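# Pull the shelf about 10 cm toward the robot arms

## Task

Draw the shelf roughly 10 cm closer to the two arms while keeping its orientation unchanged (no rotation). At the end, neither hand may be touching the shelf or any of the sponges.

## Robot and tools

Robot: two arms, left_arm and right_arm. Each ends in a five-finger hand: a left hand on left_arm and a right hand on right_arm. Calibrated base poses in the scene frame: left_arm at (+0.045, +0.304, +0.001) m, quat_wxyz (+1.000, 0, 0, +0.016); right_arm at (-0.030, -0.271, +0.008) m, quat_wxyz (+1.000, 0, 0, +0.022). A fixed post stands on the floor behind the arms. Loose objects may occasionally get a small push from outside.

Scene frame: the origin is at table-top height, halfway between the nominal bases. +z is up, +x points out over the table, and +y is toward left_arm. Image sides do not follow the arm names. Reported positions (m) and quat_wxyz are in this frame and can be off by a few cm.

Hand point: a point fixed to the palm, 0.05 m in front of it and 0.15 m from the wrist face along the fingers. Its +z runs along the straight fingers and +y points out of the palm. On the right hand +x points across the palm away from the thumb; on the left hand +x points toward the thumb. Straight fingertips extend 0.06 to 0.07 m past the point. A wrist bracket on the little-finger side can strike objects. Because of friction and sag, a hand often rests 1 to 3 cm short of its command (sometimes 5 cm), mostly low.

Row layout, shared by execute_actions and move: one flat list of 28 numbers that covers both arms, each in [-1, 1].
- Numbers 1-6: left_arm dx, dy, dz, rx, ry, rz.
- Numbers 7-14: left hand little, ring, middle, index, thumb_bend, thumb_turn, force_limit, speed.
- Numbers 15-28: the same fourteen for right_arm.

Pose numbers are offsets, not poses. They count from that arm's current "Hand target" and run along the Hand target's own axes. 1.0 means 0.6 m, or 180 degrees for rx, ry, rz, which together form a single rotation vector. An arm that should stay put gets six zeros.

Hand numbers are absolute targets. For fingers, -1 is straight/open and +1 is curled. For thumb_bend, -1 is straight and +1 is fully bent. For thumb_turn, -1 is beside the palm and +1 is opposite the fingers. force_limit runs from about 0 N at -1 to 10 N at +1 (15 N for the thumb motors). speed rises from almost zero at -1 to full speed at +0.48 and stays full above that. There is no "no change" value: to leave a hand as it is, repeat the eight numbers it was last sent. If it has never been sent any, use its hand_measured plus hand_force_limit and hand_speed.

execute_actions(actions, cameras):
- actions is a list of actions. Each action is a table of up to 15 rows, one per 1/30 s step, and a short table holds its last row to step 15.
- Every row in an action is measured from the Hand target at the action's start, so sending the same offset again moves the arm further.
- The controller limits rotation to 40 degrees from the measured orientation per step.
- An empty actions list returns camera images, as does naming cameras. Camera names are cam_high (504x504), cam_left_wrist (672x504), cam_right_wrist (672x504), or ["all"].

move(target, speed, blend, blocking, cameras):
- target is one 28-number row or a list of up to 15 rows. All rows are offsets from the same starting Hand targets, not from the row before.
- speed is in m/s, from 0.002 to 4.3 (default 0.25), and rotation is capped at twice that in rad/s. Give one value, or one per target.
- blend is in m for corner rounding; 0 stops at each target.
- blocking=false returns after about 0.5 s while the move continues.
- Paths are straight, limited to 10 s, and do not avoid obstacles. Faster moves strike and press harder.
- The result adds a "move:" line with an ending such as done, off_target, moving, held or fault, plus limits such as paced or held.

Other tools:
- wait(seconds 0 to 3600) lets time pass without new commands.
- stop() brakes a running move.
- zoom_image(camera, region [x0, y0, x1, y1] in pixels, at most 504 on each side) enlarges part of the latest image.
- show_instructions() shows the reference pages, including one for the five-finger left hand.
- finished_scene(scene = 1) ends the scene irreversibly.

Reading results:
- Hand target is the last commanded pose, and the next offsets count from it.
- hand_measured, hand_stopped_by (moving, target, force, stalled, fault) and hand_load_n each list six values in finger-motor order. hand_load_n is positive when something pushes a finger open.
- Joint velocities may read "within noise".
- Joint torques are raw drive outputs: offset, noisy, and not zero in free air.
- MOTOR HOT warns at 85 °C. At 100 °C an OVER-TEMPERATURE FAULT drops that arm for 30 to 60 s. Long pushes, holds and stretched arms heat motors.

Joint limits (rad): waist ±2.880, shoulder 0 to 3.142, elbow 0 to 3.019, wrist pitch -1.693 to 1.571, wrist yaw ±1.571, wrist roll ±2.094.

Grasping: with the thumb turned in front, the hand closes around objects about 0.035 to 0.065 m thick, or handles down to 0.025 m. For a gentle grip, close at speed -0.94 or below. A finger motor starts only when its target changes.

Avoid:
- Letting anything fall or end up off the table, which fails the task.
- Dropping objects, even a few mm.
- Fast contacts or ramming the shelf, the post or other fixed items.
- Excessive force on fingers.
- Any contact between the two arms or hands.
- Pushing on against a blocked target: to release a press, command the target back past the hand point.

Pull the shelf gently with matched hands so it does not rotate, then move both hands clear.

Each tool is called after ">>>" as name(argument=value, ...), one argument or row to a line, values as JSON.

Reference images:

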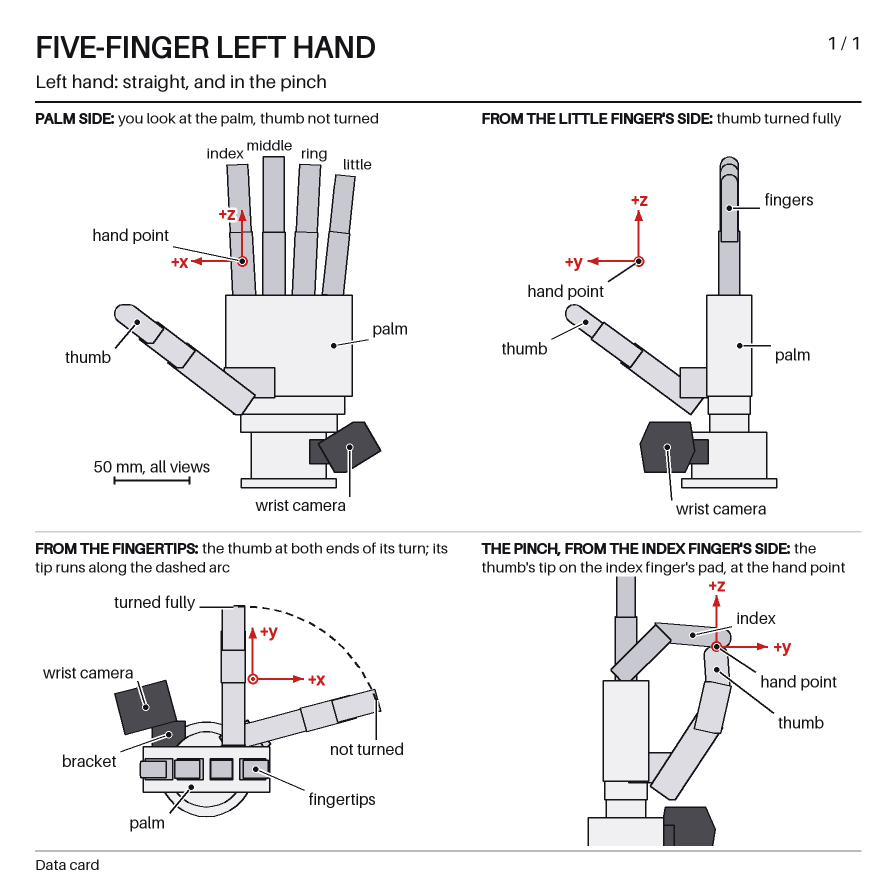

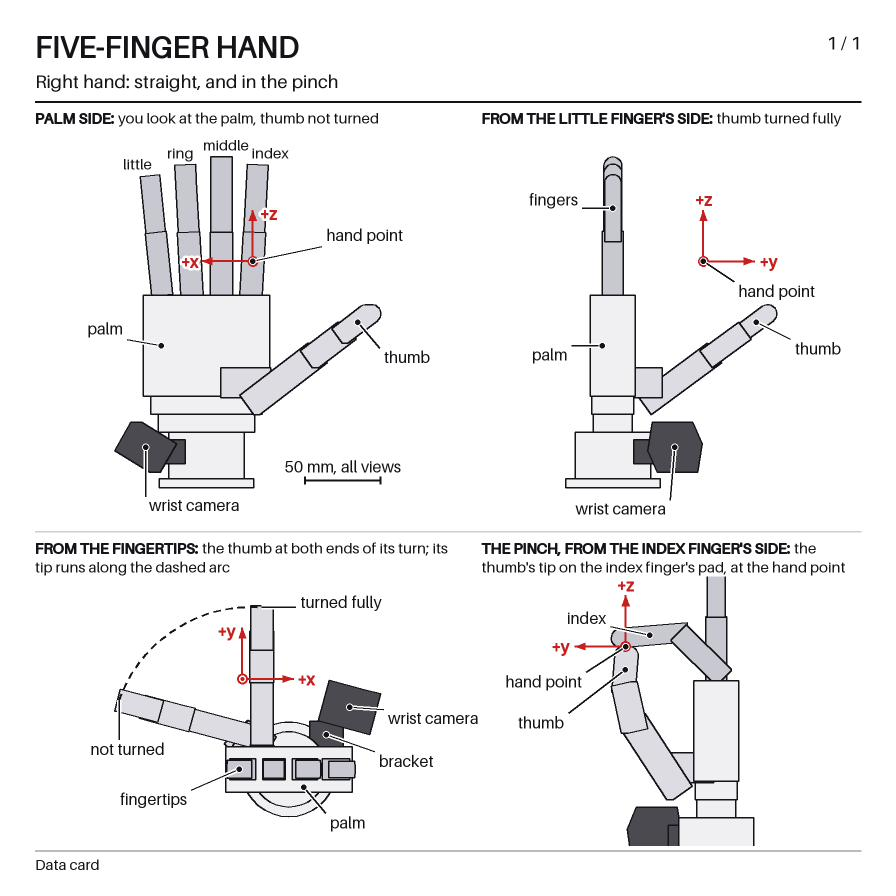

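## Session

>>> execute_actions(
  actions=[],
)

Scene clock: 0.00 s.
left_arm: end_effector_position=(+0.6662, +0.3301, +0.3061) hand_measured=(-1.000, -1.000, -1.000, -1.000, -1.000, -1.000) hand_load_n=(+0.0, +0.0, +0.0, +0.0, +0.5, +0.0) hand_stopped_by=(target, target, target, target, target, target) hand_force_limit=0.00 hand_speed=-0.80 end_effector_quat_wxyz=(-0.173, +0.970, -0.005, +0.168) | right_arm: end_effector_position=(+0.1427, -0.4734, +0.3311) hand_measured=(-1.000, -1.000, -1.000, -1.000, -1.000, -1.000) hand_load_n=(+0.0, +0.0, +0.0, +0.0, +0.0, +0.0) hand_stopped_by=(target, target, target, target, target, target) hand_force_limit=0.00 hand_speed=-0.80 end_effector_quat_wxyz=(-0.213, -0.410, +0.607, -0.646)
Joint positions: left_arm=[0.007 1.654 1.795 -1.344 -0.326 -1.461] | right_arm=[-0.124 0.41 0.596 -0.397 1.208 -0.714]
Joint velocities: within noise
Joint torques (N m): no reading
Motor temperatures (°C): left_arm=[29 28 24 27 27 26] | right_arm=[28 25 21 23 29 29]
Heat: left arm: hottest waist 29 °C; right arm: hottest wrist yaw 29 °C.
Hand target: left_arm +0.6711, +0.3297, +0.3198; -0.172, +0.968, -0.003, +0.183 | right_arm +0.1435, -0.4735, +0.3443; -0.204, -0.400, +0.610, -0.653

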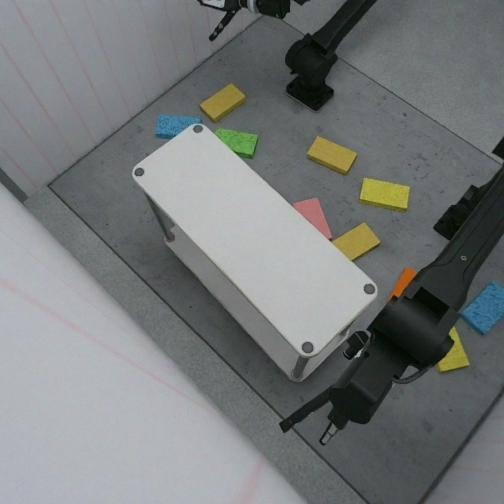

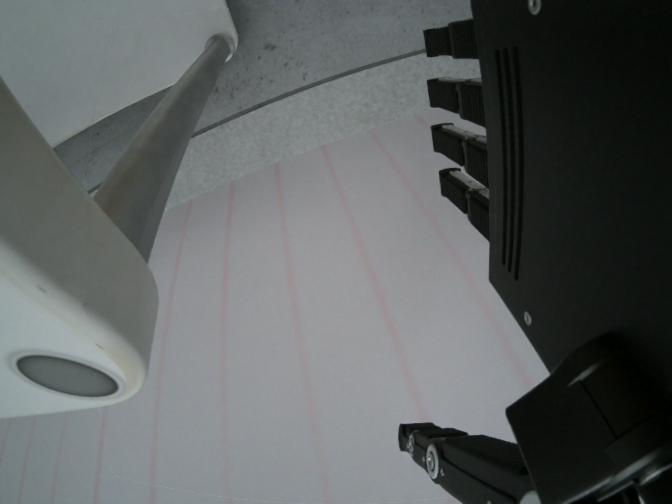

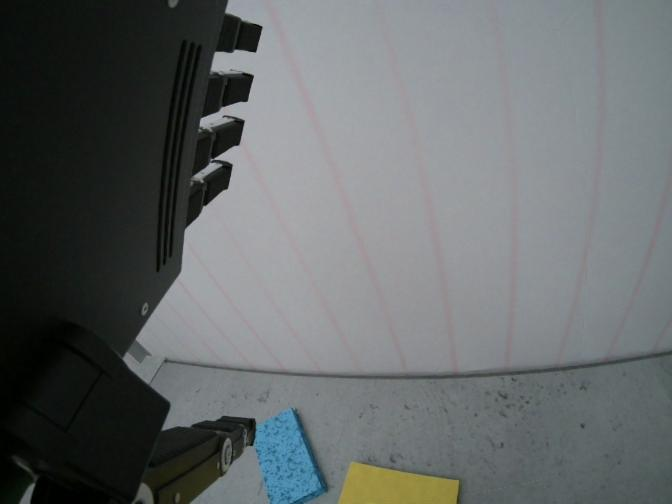

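>>> zoom_image(
  camera="cam_high",
  region=[120, 80, 400, 400],
)

>>> zoom_image(
  camera="cam_high",
  region=[230, 230, 504, 504],
)

>>> zoom_image(
  camera="cam_high",
  region=[150, 0, 504, 250],
)

Scaled by 1.575.

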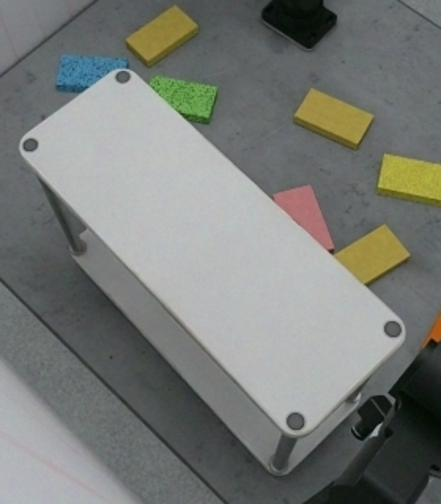

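Scaled by 1.839.

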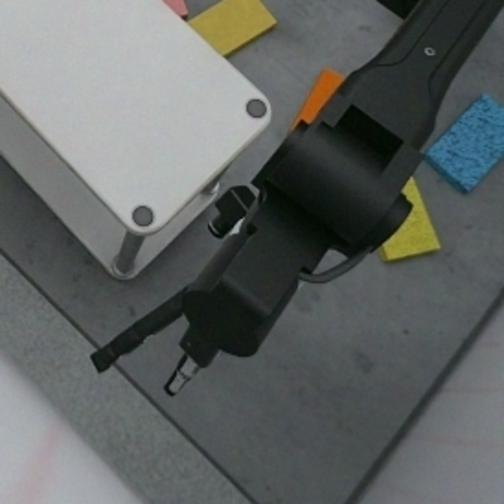

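Scaled by 1.424.

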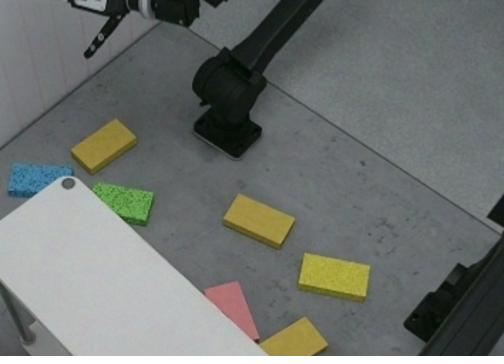

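>>> zoom_image(
  camera="cam_high",
  region=[270, 320, 370, 400],
)

>>> zoom_image(
  camera="cam_high",
  region=[120, 150, 220, 270],
)

>>> zoom_image(
  camera="cam_left_wrist",
  region=[0, 0, 400, 420],
)

Scaled by 5.040.

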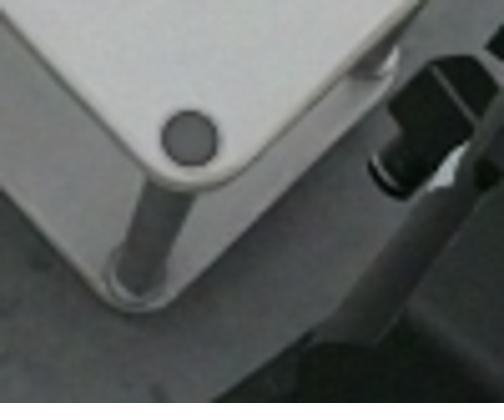

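Scaled by 4.200.

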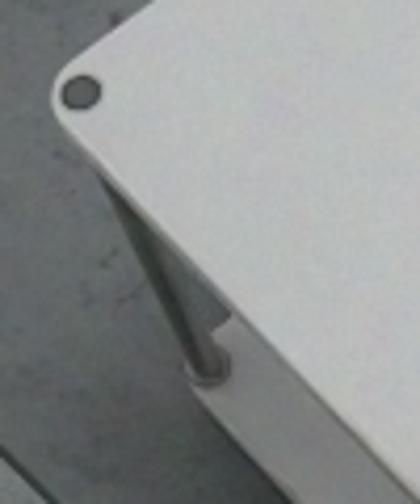

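Scaled by 1.200 from the camera's image (finer frame: 960x720).

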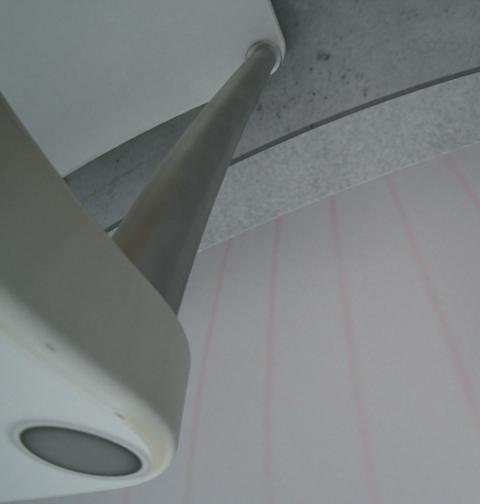

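>>> move(
  target=[
    [-0.18,-0.204,-0.014,-0.179,-0.006,0.486,-1,-1,-1,-1,-1,1,0,0,-0.2,-0.2925,0.0753,-0.2239,-0.4273,-0.1047,-1,-1,-1,-1,-1,1,0,0],
  ],
  speed=0.25,
  cameras=["all"],
)

Scene clock: 162.03 s.
left_arm: end_effector_position=(+0.5622, +0.4466, +0.3094) hand_measured=(-1.000, -1.000, -1.000, -1.000, -1.000, +1.000) hand_load_n=(+0.0, +0.0, +0.0, +0.0, +0.0, +0.0) hand_stopped_by=(target, target, target, target, target, target) hand_force_limit=0.00 hand_speed=0.00 end_effector_quat_wxyz=(-0.073, +0.708, -0.701, +0.043) | right_arm: end_effector_position=(+0.3557, -0.4534, +0.3472) hand_measured=(-1.000, -1.000, -1.000, -1.000, -1.000, +1.000) hand_load_n=(+0.0, +0.0, +0.0, +0.0, +0.0, +0.0) hand_stopped_by=(target, target, target, target, target, target) hand_force_limit=0.00 hand_speed=0.00 end_effector_quat_wxyz=(-0.027, +0.704, -0.706, +0.079)
Joint positions: left_arm=[0.264 1.845 2.13 -1.686 0.007 0.286] | right_arm=[-0.488 1.548 1.825 -1.68 0.003 -0.442]
Joint torques (N m): left_arm=[1.85 -17.44 12.25 -0.23 -0.04 0.17] | right_arm=[-2.08 -11.34 11.79 -0.01 -0.13 -0.25]
Motor temperatures (°C): left_arm=[28 30 35 26 26 25] | right_arm=[27 24 32 23 28 28]
Heat: left arm: hottest elbow 35 °C; right arm: hottest elbow 32 °C.
Hand target: left_arm +0.5605, +0.4494, +0.3299; +0.001, +0.708, -0.707, +0.000 | right_arm +0.3600, -0.4598, +0.3597; +0.000, +0.707, -0.707, +0.000
Off the commanded pose: left_arm 0.021 m, 10 deg | right_arm 0.015 m, 10 deg.
joint sent to its limit (left arm) — joint 4 (wrist pitch), lower limit. The joint targets are off in orientation, not in position.
joint sent to its limit (right arm) — joint 4 (wrist pitch), lower limit. The joint targets are off in orientation, not in position.
move: off_target (left_arm, right_arm)

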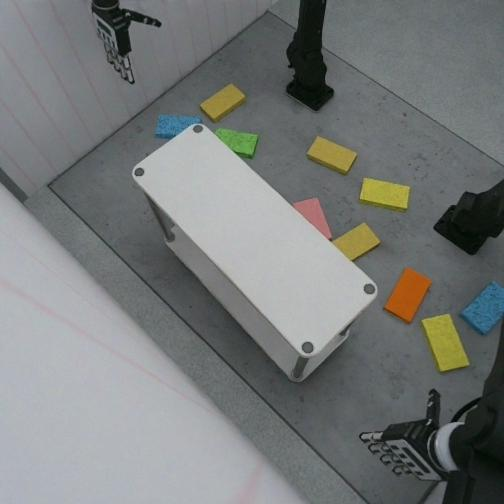

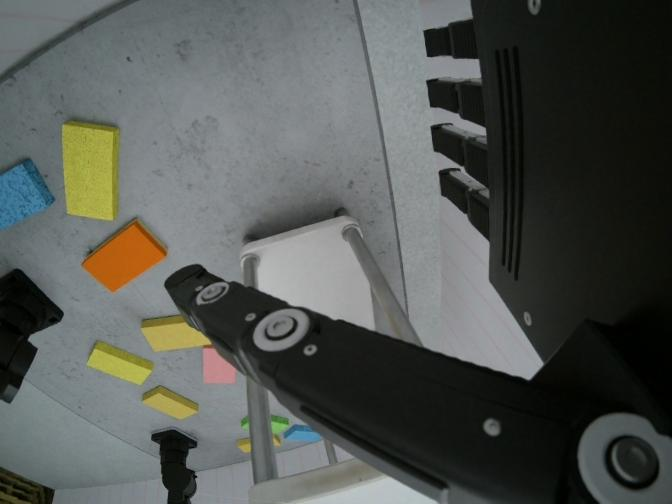

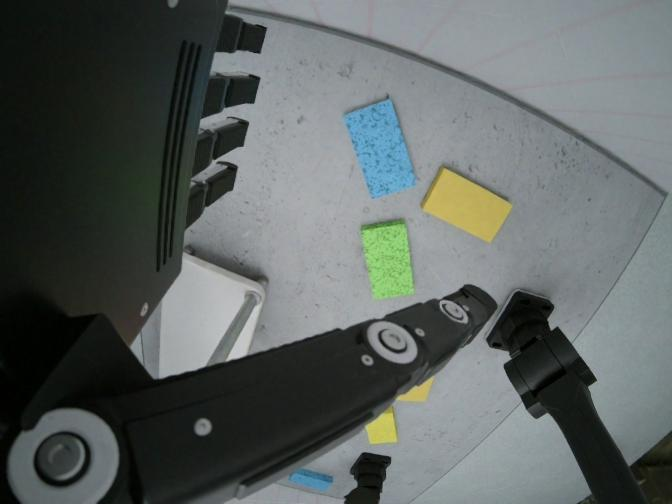

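>>> zoom_image(
  camera="cam_high",
  region=[340, 370, 504, 504],
)

>>> zoom_image(
  camera="cam_high",
  region=[70, 0, 200, 110],
)

>>> zoom_image(
  camera="cam_high",
  region=[260, 0, 504, 260],
)

Scaled by 3.073.

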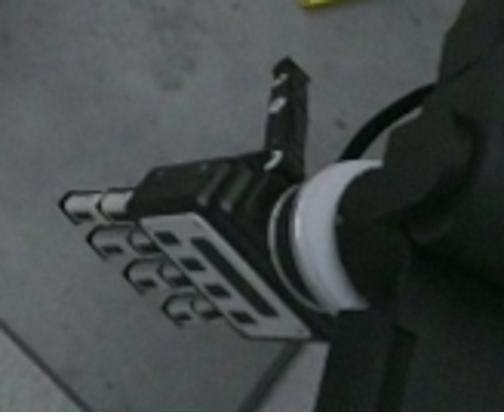

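Scaled by 3.877.

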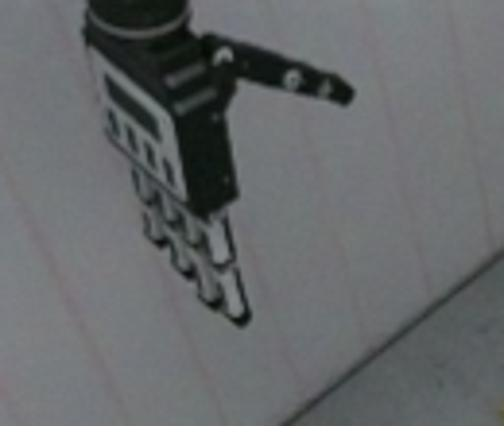

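Scaled by 1.938.

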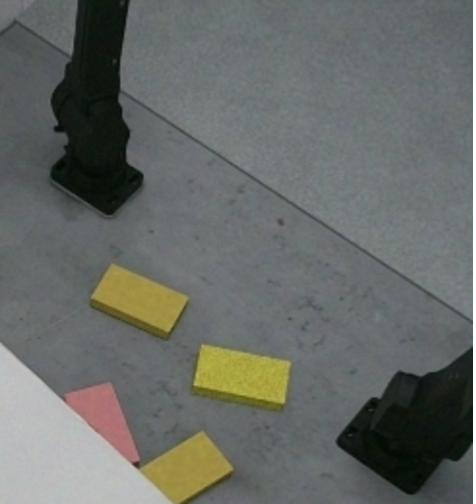

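>>> move(
  target=[
    [0.039,0.1742,0.15,0.0145,0.3331,-0.0252,-1,-1,-1,-1,-1,1,0,0,-0.1497,-0.14,0.1995,0.0291,-0.3327,0.0504,-1,-1,-1,-1,-1,1,0,0],
  ],
  speed=0.2,
  cameras=["all"],
)

Scene clock: 217.60 s.
left_arm: end_effector_position=(+0.4664, +0.3568, +0.2538) hand_measured=(-1.000, -1.000, -1.000, -1.000, -1.000, +1.000) hand_load_n=(+0.0, +0.0, +0.0, +0.0, +0.0, +0.0) hand_stopped_by=(target, target, target, target, target, target) hand_force_limit=0.00 hand_speed=0.00 end_effector_quat_wxyz=(+0.243, +0.646, -0.616, +0.379) | right_arm: end_effector_position=(+0.4442, -0.3547, +0.2446) hand_measured=(-1.000, -1.000, -1.000, -1.000, -1.000, +1.000) hand_load_n=(+0.0, +0.0, +0.0, +0.0, +0.0, +0.0) hand_stopped_by=(target, target, target, target, target, target) hand_force_limit=0.00 hand_speed=0.00 end_effector_quat_wxyz=(+0.394, -0.550, +0.685, +0.271)
Joint positions: left_arm=[0.448 1.728 1.542 -1.696 0.897 0.582] | right_arm=[-0.555 1.887 1.677 -1.686 -0.962 -0.464]
Joint torques (N m): left_arm=[13.04 -11.63 7.41 -0.69 0.69 0.17] | right_arm=[-3.49 -14.56 7.95 -0.58 -0.96 -0.21]
Heat: left arm: hottest elbow 37 °C; right arm: hottest elbow 33 °C.
Hand target: left_arm +0.4558, +0.4258, +0.2400; +0.338, +0.639, -0.584, +0.368 | right_arm +0.4438, -0.3700, +0.2399; +0.383, -0.557, +0.663, +0.322
Off the commanded pose: left_arm 0.071 m, 12 deg | right_arm 0.016 m, 6 deg.
joint sent to its limit (left arm) — joint 4 (wrist pitch), lower limit. The joint targets are off in position and orientation.
joint sent to its limit (right arm) — joint 4 (wrist pitch), lower limit. The joint targets are off in orientation, not in position.
move: off_target (left_arm, right_arm)

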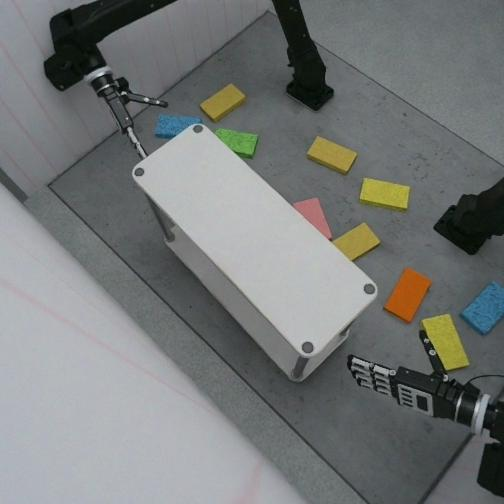

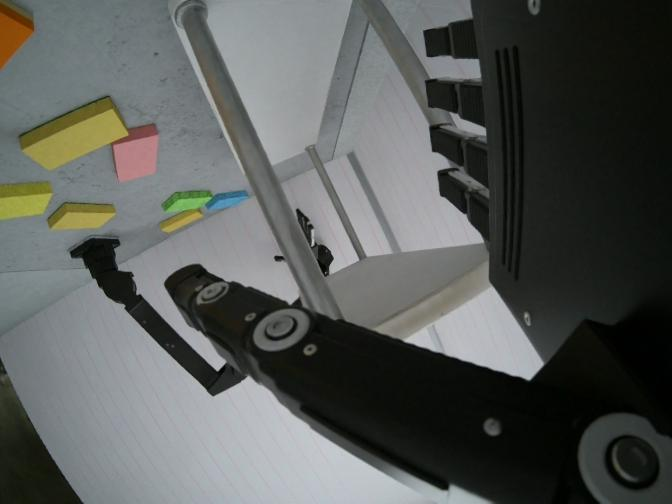

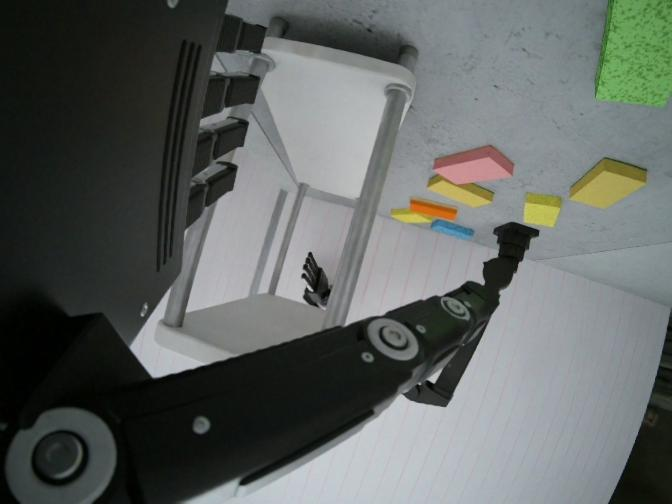

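>>> zoom_image(
  camera="cam_high",
  region=[40, 50, 240, 250],
)

>>> zoom_image(
  camera="cam_high",
  region=[280, 280, 504, 504],
)

Scaled by 2.520.

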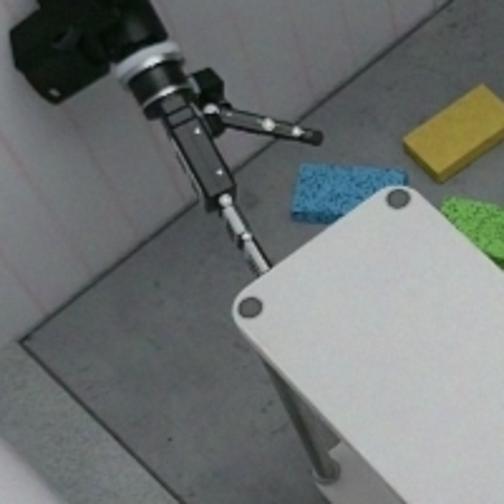

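Scaled by 2.250.

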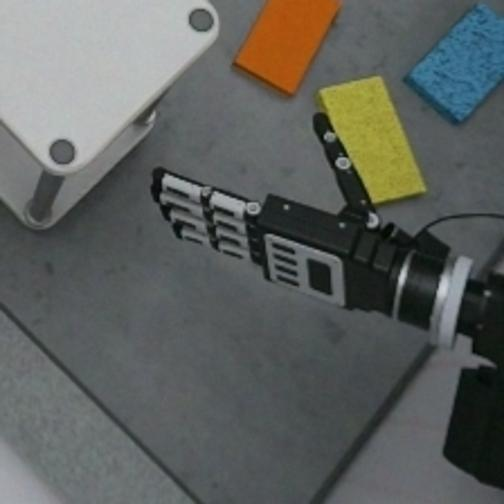

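>>> move(
  target=[
    [-0.0537,0.0093,0.1568,0,0,0,-1,-1,-1,-1,-1,1,0,0,0.1083,0,0.0625,0,0,0,-1,-1,-1,-1,-1,1,0,0],
  ],
  speed=0.12,
  cameras=["all"],
)

Scene clock: 246.03 s.
left_arm: end_effector_position=(+0.4577, +0.3491, +0.1744) hand_measured=(-1.000, -1.000, -1.000, -1.000, -1.000, +1.000) hand_load_n=(+0.0, +0.0, +0.0, +0.0, +0.0, +0.0) hand_stopped_by=(target, target, target, target, target, target) hand_force_limit=0.00 hand_speed=0.00 end_effector_quat_wxyz=(+0.327, +0.634, -0.598, +0.366) | right_arm: end_effector_position=(+0.4456, -0.3565, +0.1702) hand_measured=(-1.000, -1.000, -1.000, -1.000, -1.000, +1.000) hand_load_n=(+0.0, +0.0, +0.0, +0.0, +0.0, +0.0) hand_stopped_by=(target, target, target, target, target, target) hand_force_limit=0.00 hand_speed=0.00 end_effector_quat_wxyz=(+0.383, -0.561, +0.663, +0.314)
Joint positions: left_arm=[0.436 1.884 1.46 -1.696 0.916 0.686] | right_arm=[-0.545 2.033 1.663 -1.686 -0.955 -0.589]
Joint torques (N m): left_arm=[3.6 -13.04 7.16 -1.11 0.68 0.17] | right_arm=[-3.37 -15.85 7.23 -0.81 -0.58 -0.22]
Heat: left arm: hottest elbow 34 °C; right arm: hottest elbow 33 °C.
Hand target: left_arm +0.4559, +0.3602, +0.1651; +0.338, +0.639, -0.584, +0.368 | right_arm +0.4437, -0.3700, +0.1649; +0.383, -0.557, +0.663, +0.322
Off the commanded pose: left_arm 0.015 m, 2 deg | right_arm 0.015 m, 1 deg.
joint sent to its limit (left arm) — joint 4 (wrist pitch), lower limit. The joint targets still meet the commanded pose.
joint sent to its limit (right arm) — joint 4 (wrist pitch), lower limit. The joint targets still meet the commanded pose.
move: off_target (left_arm, right_arm)

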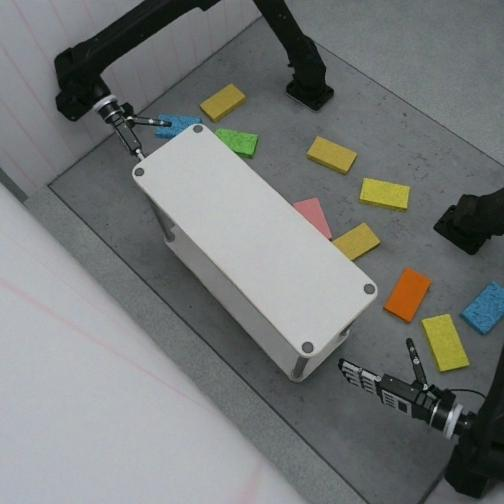

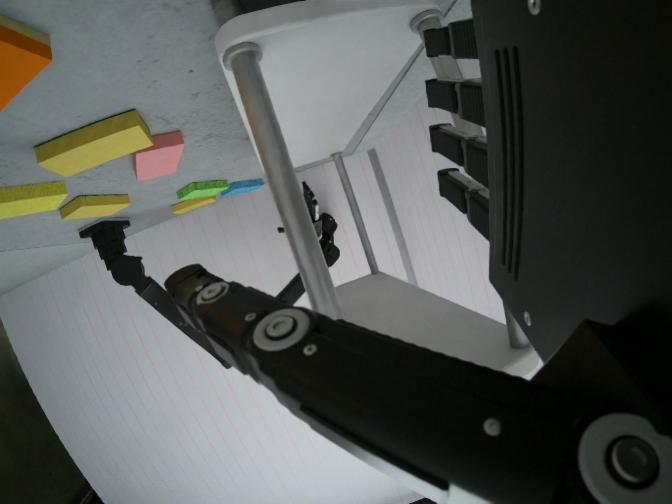

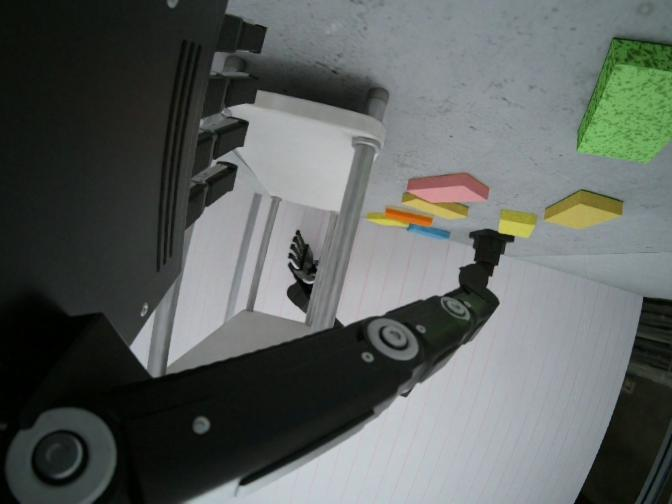

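>>> zoom_image(
  camera="cam_high",
  region=[280, 300, 440, 460],
)

>>> zoom_image(
  camera="cam_high",
  region=[80, 80, 220, 220],
)

>>> zoom_image(
  camera="cam_right_wrist",
  region=[130, 0, 430, 300],
)

>>> zoom_image(
  camera="cam_left_wrist",
  region=[200, 0, 550, 350],
)

Scaled by 3.150.

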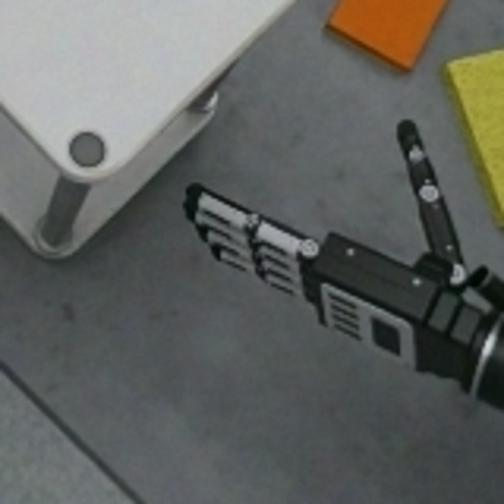

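Scaled by 3.600.

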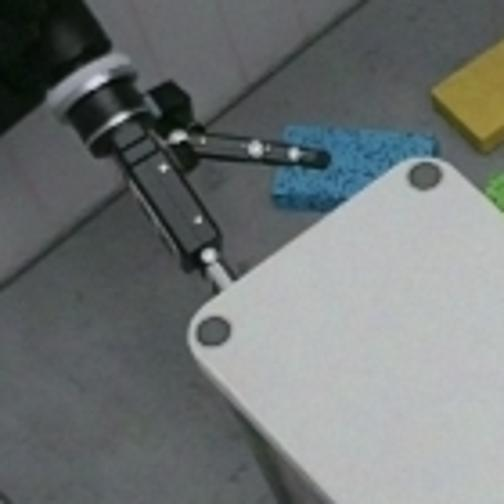

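Scaled by 1.680 from the camera's image (finer frame: 960x720).

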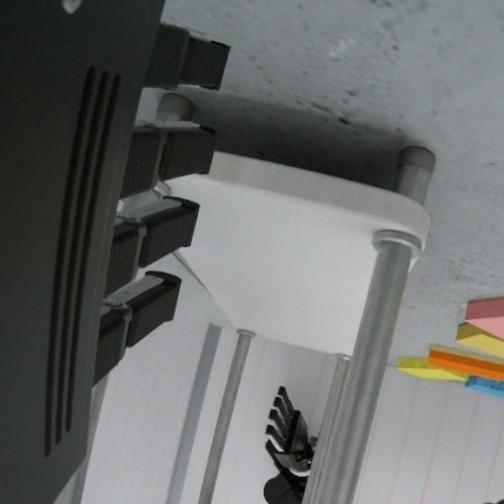

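Scaled by 1.440 from the camera's image (finer frame: 960x720).

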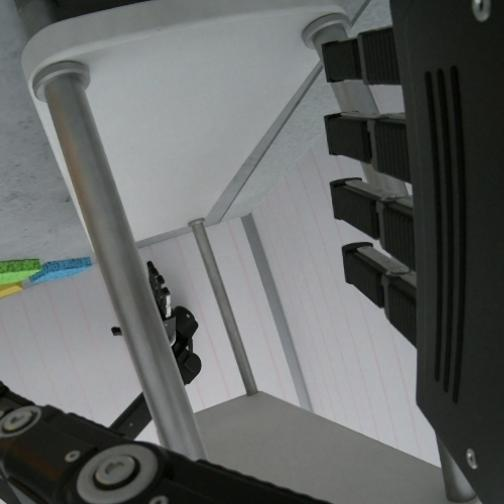

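>>> move(
  target=[
    [0.0415,0.0072,0.0718,0,0,0,-1,-1,-1,-1,-1,1,0,0,-0.0507,0,0.0878,0,0,0,-1,-1,-1,-1,-1,1,0,0],
  ],
  speed=0.08,
  cameras=["all"],
)

Scene clock: 283.43 s.
left_arm: end_effector_position=(+0.4568, +0.3125, +0.1615) hand_measured=(-1.000, -1.000, -1.000, -1.000, -1.000, +1.000) hand_load_n=(+0.0, +0.0, +0.0, +0.0, +0.0, +0.0) hand_stopped_by=(target, target, target, target, target, target) hand_force_limit=0.00 hand_speed=0.00 end_effector_quat_wxyz=(+0.345, +0.640, -0.582, +0.365) | right_arm: end_effector_position=(+0.4522, -0.3091, +0.1571) hand_measured=(-1.000, -1.000, -1.000, -1.000, -1.000, +1.000) hand_load_n=(+0.0, +0.0, +0.0, +0.0, +0.0, +0.0) hand_stopped_by=(target, target, target, target, target, target) hand_force_limit=0.00 hand_speed=0.00 end_effector_quat_wxyz=(+0.377, -0.555, +0.663, +0.332)
Joint positions: left_arm=[0.375 1.866 1.377 -1.599 0.962 0.587] | right_arm=[-0.464 2.014 1.585 -1.575 -0.993 -0.48]
Joint torques (N m): left_arm=[1.32 -15.85 6.74 -0.34 0.69 0.01] | right_arm=[-1.55 -18.26 6.79 -0.08 -0.9 0.02]
Heat: left arm: hottest elbow 32 °C; right arm: hottest elbow 30 °C.
Hand target: left_arm +0.4560, +0.3101, +0.1651; +0.338, +0.639, -0.584, +0.368 | right_arm +0.4542, -0.3101, +0.1649; +0.383, -0.556, +0.663, +0.322
Off the commanded pose: left_arm 0.004 m, 1 deg | right_arm 0.008 m, 1 deg.
move: done

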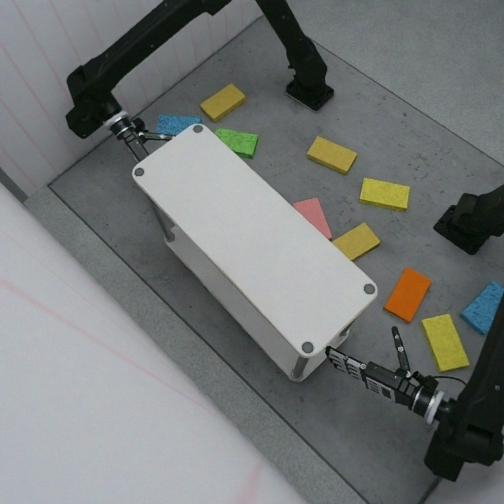

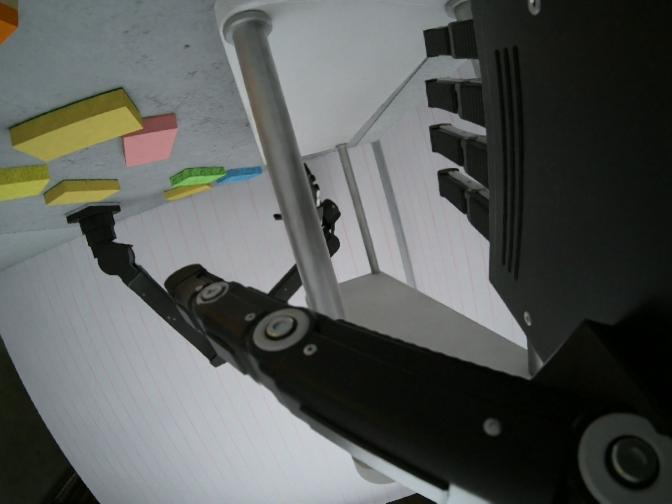

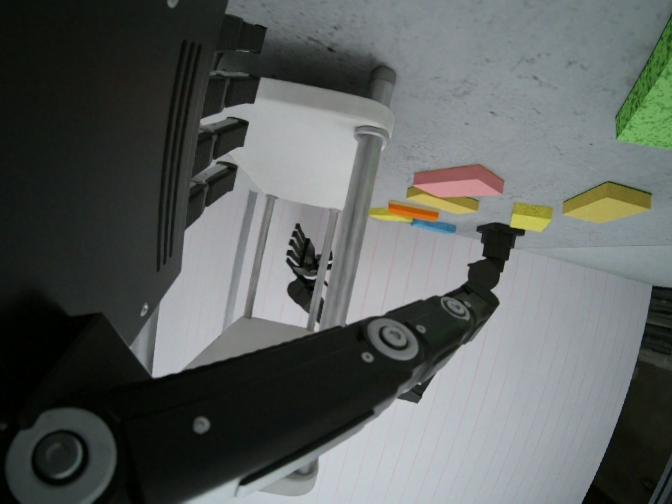

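>>> move(
  target=[
    [0.062,0.0058,0.041,0,0,0,-1,-1,-1,-1,-1,1,0,0,-0.0904,0.0215,0.0902,0,0,0,-1,-1,-1,-1,-1,1,0,0],
  ],
  speed=0.08,
  cameras=["all"],
)

Scene clock: 301.50 s.
left_arm: end_effector_position=(+0.4579, +0.2743, +0.1820) hand_measured=(-1.000, -1.000, -1.000, -1.000, -1.000, +1.000) hand_load_n=(+0.0, +0.0, +0.0, +0.0, +0.0, -0.5) hand_stopped_by=(target, target, target, target, target, target) hand_force_limit=0.00 hand_speed=0.00 end_effector_quat_wxyz=(+0.342, +0.641, -0.582, +0.365) | right_arm: end_effector_position=(+0.4526, -0.2368, +0.1771) hand_measured=(-1.000, -1.000, -1.000, -1.000, -1.000, +1.000) hand_load_n=(+0.0, +0.0, +0.0, +0.0, -0.5, +0.0) hand_stopped_by=(target, target, target, target, target, target) hand_force_limit=0.00 hand_speed=0.00 end_effector_quat_wxyz=(+0.377, -0.554, +0.666, +0.329)
Joint positions: left_arm=[0.303 1.789 1.335 -1.527 0.995 0.461] | right_arm=[-0.341 1.891 1.463 -1.377 -1.032 -0.247]
Joint torques (N m): left_arm=[0.97 -14.97 6.93 -0.2 0.75 0] | right_arm=[-1.2 -16.97 7.12 0.25 -0.98 0.05]
Heat: left arm: hottest shoulder 32 °C; right arm: hottest elbow 30 °C.
Hand target: left_arm +0.4562, +0.2702, +0.1851; +0.338, +0.639, -0.584, +0.369 | right_arm +0.4544, -0.2350, +0.1848; +0.383, -0.556, +0.663, +0.322
Off the commanded pose: left_arm 0.005 m, 1 deg | right_arm 0.008 m, 1 deg.
move: done

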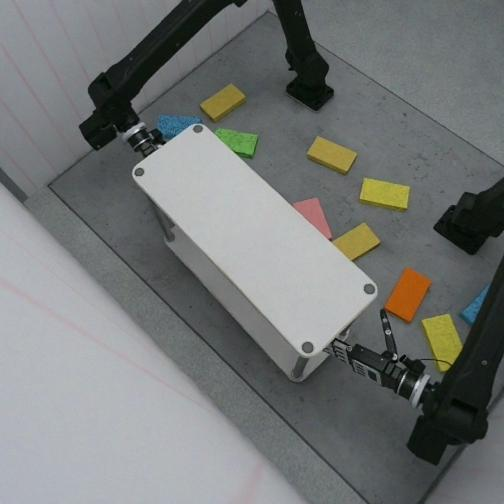

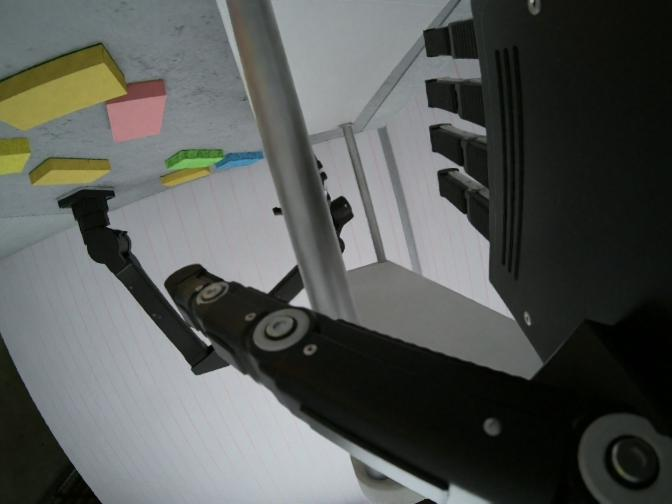

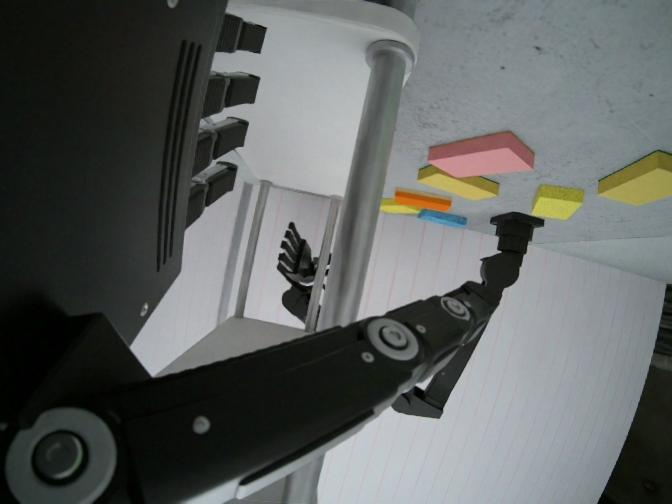

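>>> zoom_image(
  camera="cam_high",
  region=[290, 300, 410, 420],
)

>>> zoom_image(
  camera="cam_high",
  region=[100, 90, 220, 210],
)

>>> zoom_image(
  camera="cam_right_wrist",
  region=[150, 0, 500, 350],
)

Scaled by 4.200.

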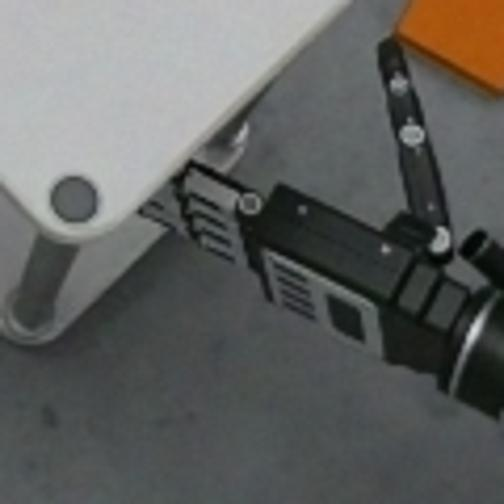

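Scaled by 4.200.

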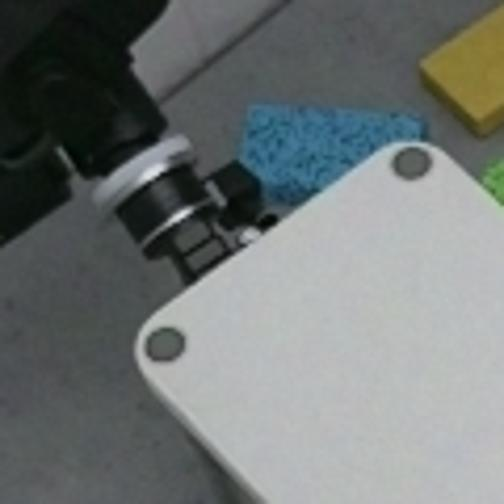

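Scaled by 1.440 from the camera's image (finer frame: 960x720).

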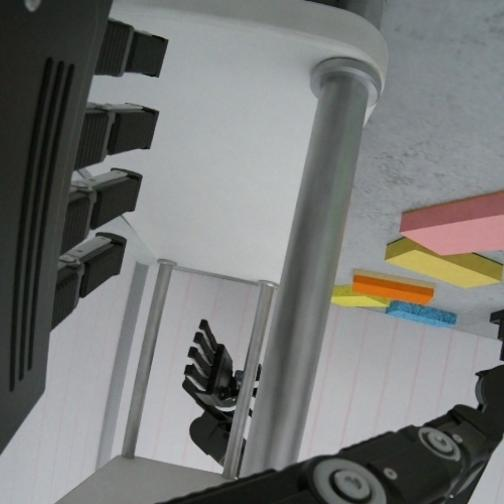

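>>> move(
  target=[
    [0.0332,0.0058,0.0575,0,0,0,-1,-1,-1,-1,-1,1,0,0,-0.0328,0.0115,0.0569,0,0,0,-1,-1,-1,-1,-1,1,0,0],
  ],
  speed=0.06,
  cameras=["all"],
)

Scene clock: 312.47 s.
left_arm: end_effector_position=(+0.4582, +0.2335, +0.1813) hand_measured=(-1.000, -1.000, -1.000, -1.000, -1.000, +1.000) hand_load_n=(+0.0, +0.0, +0.0, +0.0, +0.0, +0.0) hand_stopped_by=(target, target, target, target, target, target) hand_force_limit=0.00 hand_speed=0.00 end_effector_quat_wxyz=(+0.342, +0.642, -0.582, +0.364) | right_arm: end_effector_position=(+0.4527, -0.1962, +0.1763) hand_measured=(-1.000, -1.000, -1.000, -1.000, -1.000, +1.000) hand_load_n=(+0.0, +0.0, +0.0, +0.0, +0.0, +0.0) hand_stopped_by=(target, target, target, target, target, target) hand_force_limit=0.00 hand_speed=0.00 end_effector_quat_wxyz=(+0.375, -0.554, +0.666, +0.330)
Joint positions: left_arm=[0.221 1.74 1.274 -1.394 1.022 0.317] | right_arm=[-0.267 1.845 1.397 -1.235 -1.043 -0.104]
Joint torques (N m): left_arm=[0.97 -14.74 7.13 -0.01 0.8 0.04] | right_arm=[-1.14 -16.44 7.21 0.44 -1.01 0.01]
Heat: left arm: hottest shoulder 32 °C; right arm: hottest elbow 30 °C.
Hand target: left_arm +0.4561, +0.2301, +0.1851; +0.338, +0.639, -0.584, +0.368 | right_arm +0.4544, -0.1949, +0.1849; +0.383, -0.556, +0.663, +0.322
Off the commanded pose: left_arm 0.005 m, 1 deg | right_arm 0.009 m, 1 deg.
move: done

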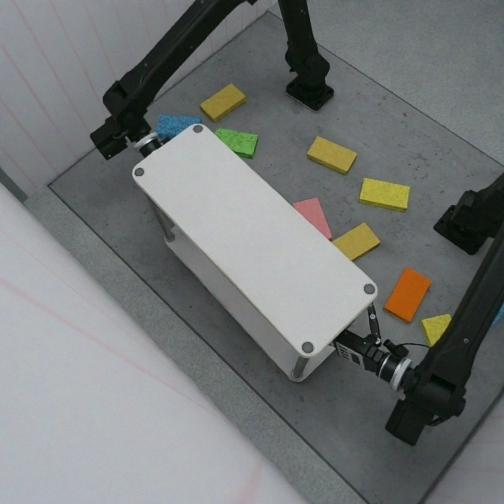

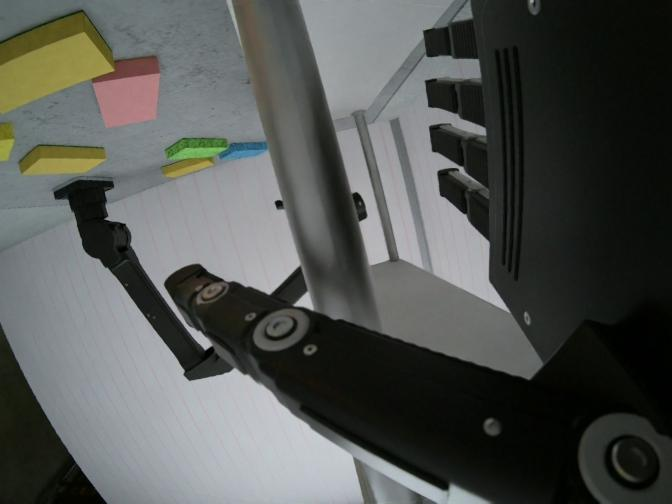

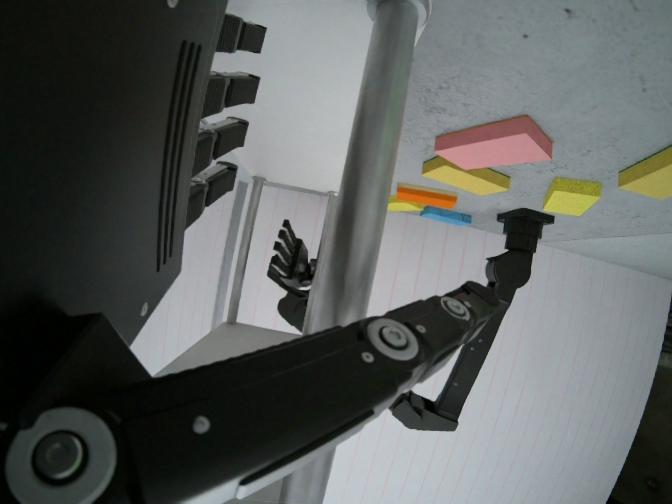

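>>> move(
  target=[
    [-0.0023,0.0498,-0.0038,0,0,0,-1,-1,-1,-1,-1,1,0,0,0.0043,0.0493,-0.0075,0,0,0,-1,-1,-1,-1,-1,1,0,0],
  ],
  speed=0.05,
  cameras=["all"],
)

Scene clock: 320.83 s.
left_arm: end_effector_position=(+0.4283, +0.2270, +0.1835) hand_measured=(-1.000, -1.000, -1.000, -1.000, -1.000, +1.000) hand_load_n=(-0.5, +0.0, +0.0, +0.0, +0.0, -0.5) hand_stopped_by=(target, target, target, target, target, target) hand_force_limit=0.00 hand_speed=0.00 end_effector_quat_wxyz=(+0.347, +0.641, -0.581, +0.362) | right_arm: end_effector_position=(+0.4224, -0.1902, +0.1793) hand_measured=(-1.000, -1.000, -1.000, -1.000, -1.000, +1.000) hand_load_n=(+0.0, +0.0, +0.0, +0.0, +0.0, +0.0) hand_stopped_by=(target, target, target, target, target, target) hand_force_limit=0.00 hand_speed=0.00 end_effector_quat_wxyz=(+0.371, -0.550, +0.669, +0.336)
Joint positions: left_arm=[0.223 1.675 1.188 -1.394 1.022 0.332] | right_arm=[-0.268 1.778 1.303 -1.23 -1.043 -0.107]
Joint torques (N m): left_arm=[2.32 -13.51 7.02 -0.2 0.59 0.18] | right_arm=[-2.14 -15.21 7.09 0.49 -0.95 -0.19]
Heat: left arm: hottest shoulder 32 °C; right arm: hottest elbow 30 °C.
Hand target: left_arm +0.4262, +0.2302, +0.1851; +0.338, +0.639, -0.584, +0.368 | right_arm +0.4244, -0.1949, +0.1850; +0.383, -0.556, +0.663, +0.322
Off the commanded pose: left_arm 0.004 m, 1 deg | right_arm 0.008 m, 2 deg.
move: done

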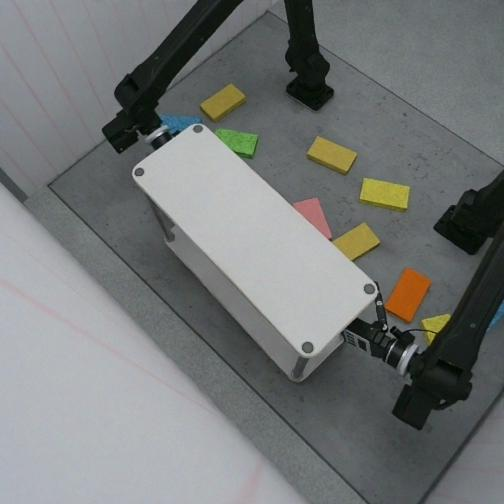

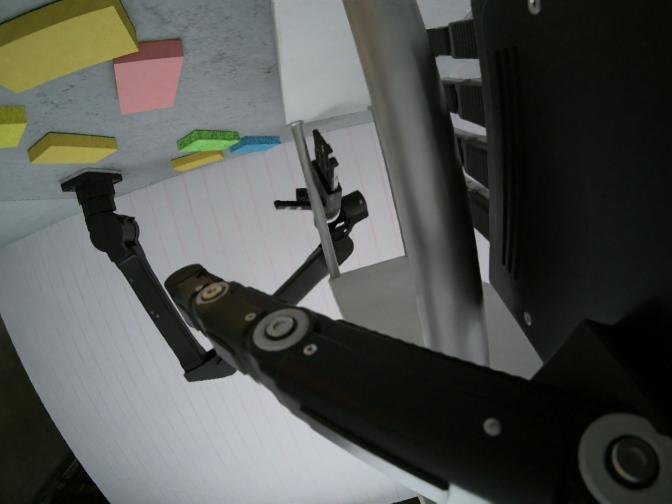

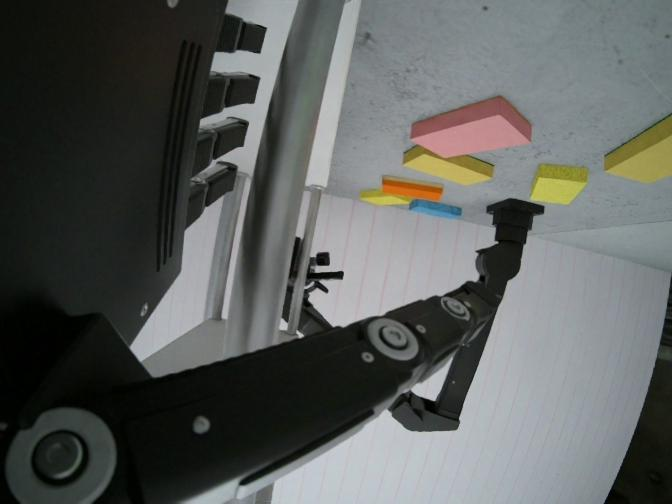

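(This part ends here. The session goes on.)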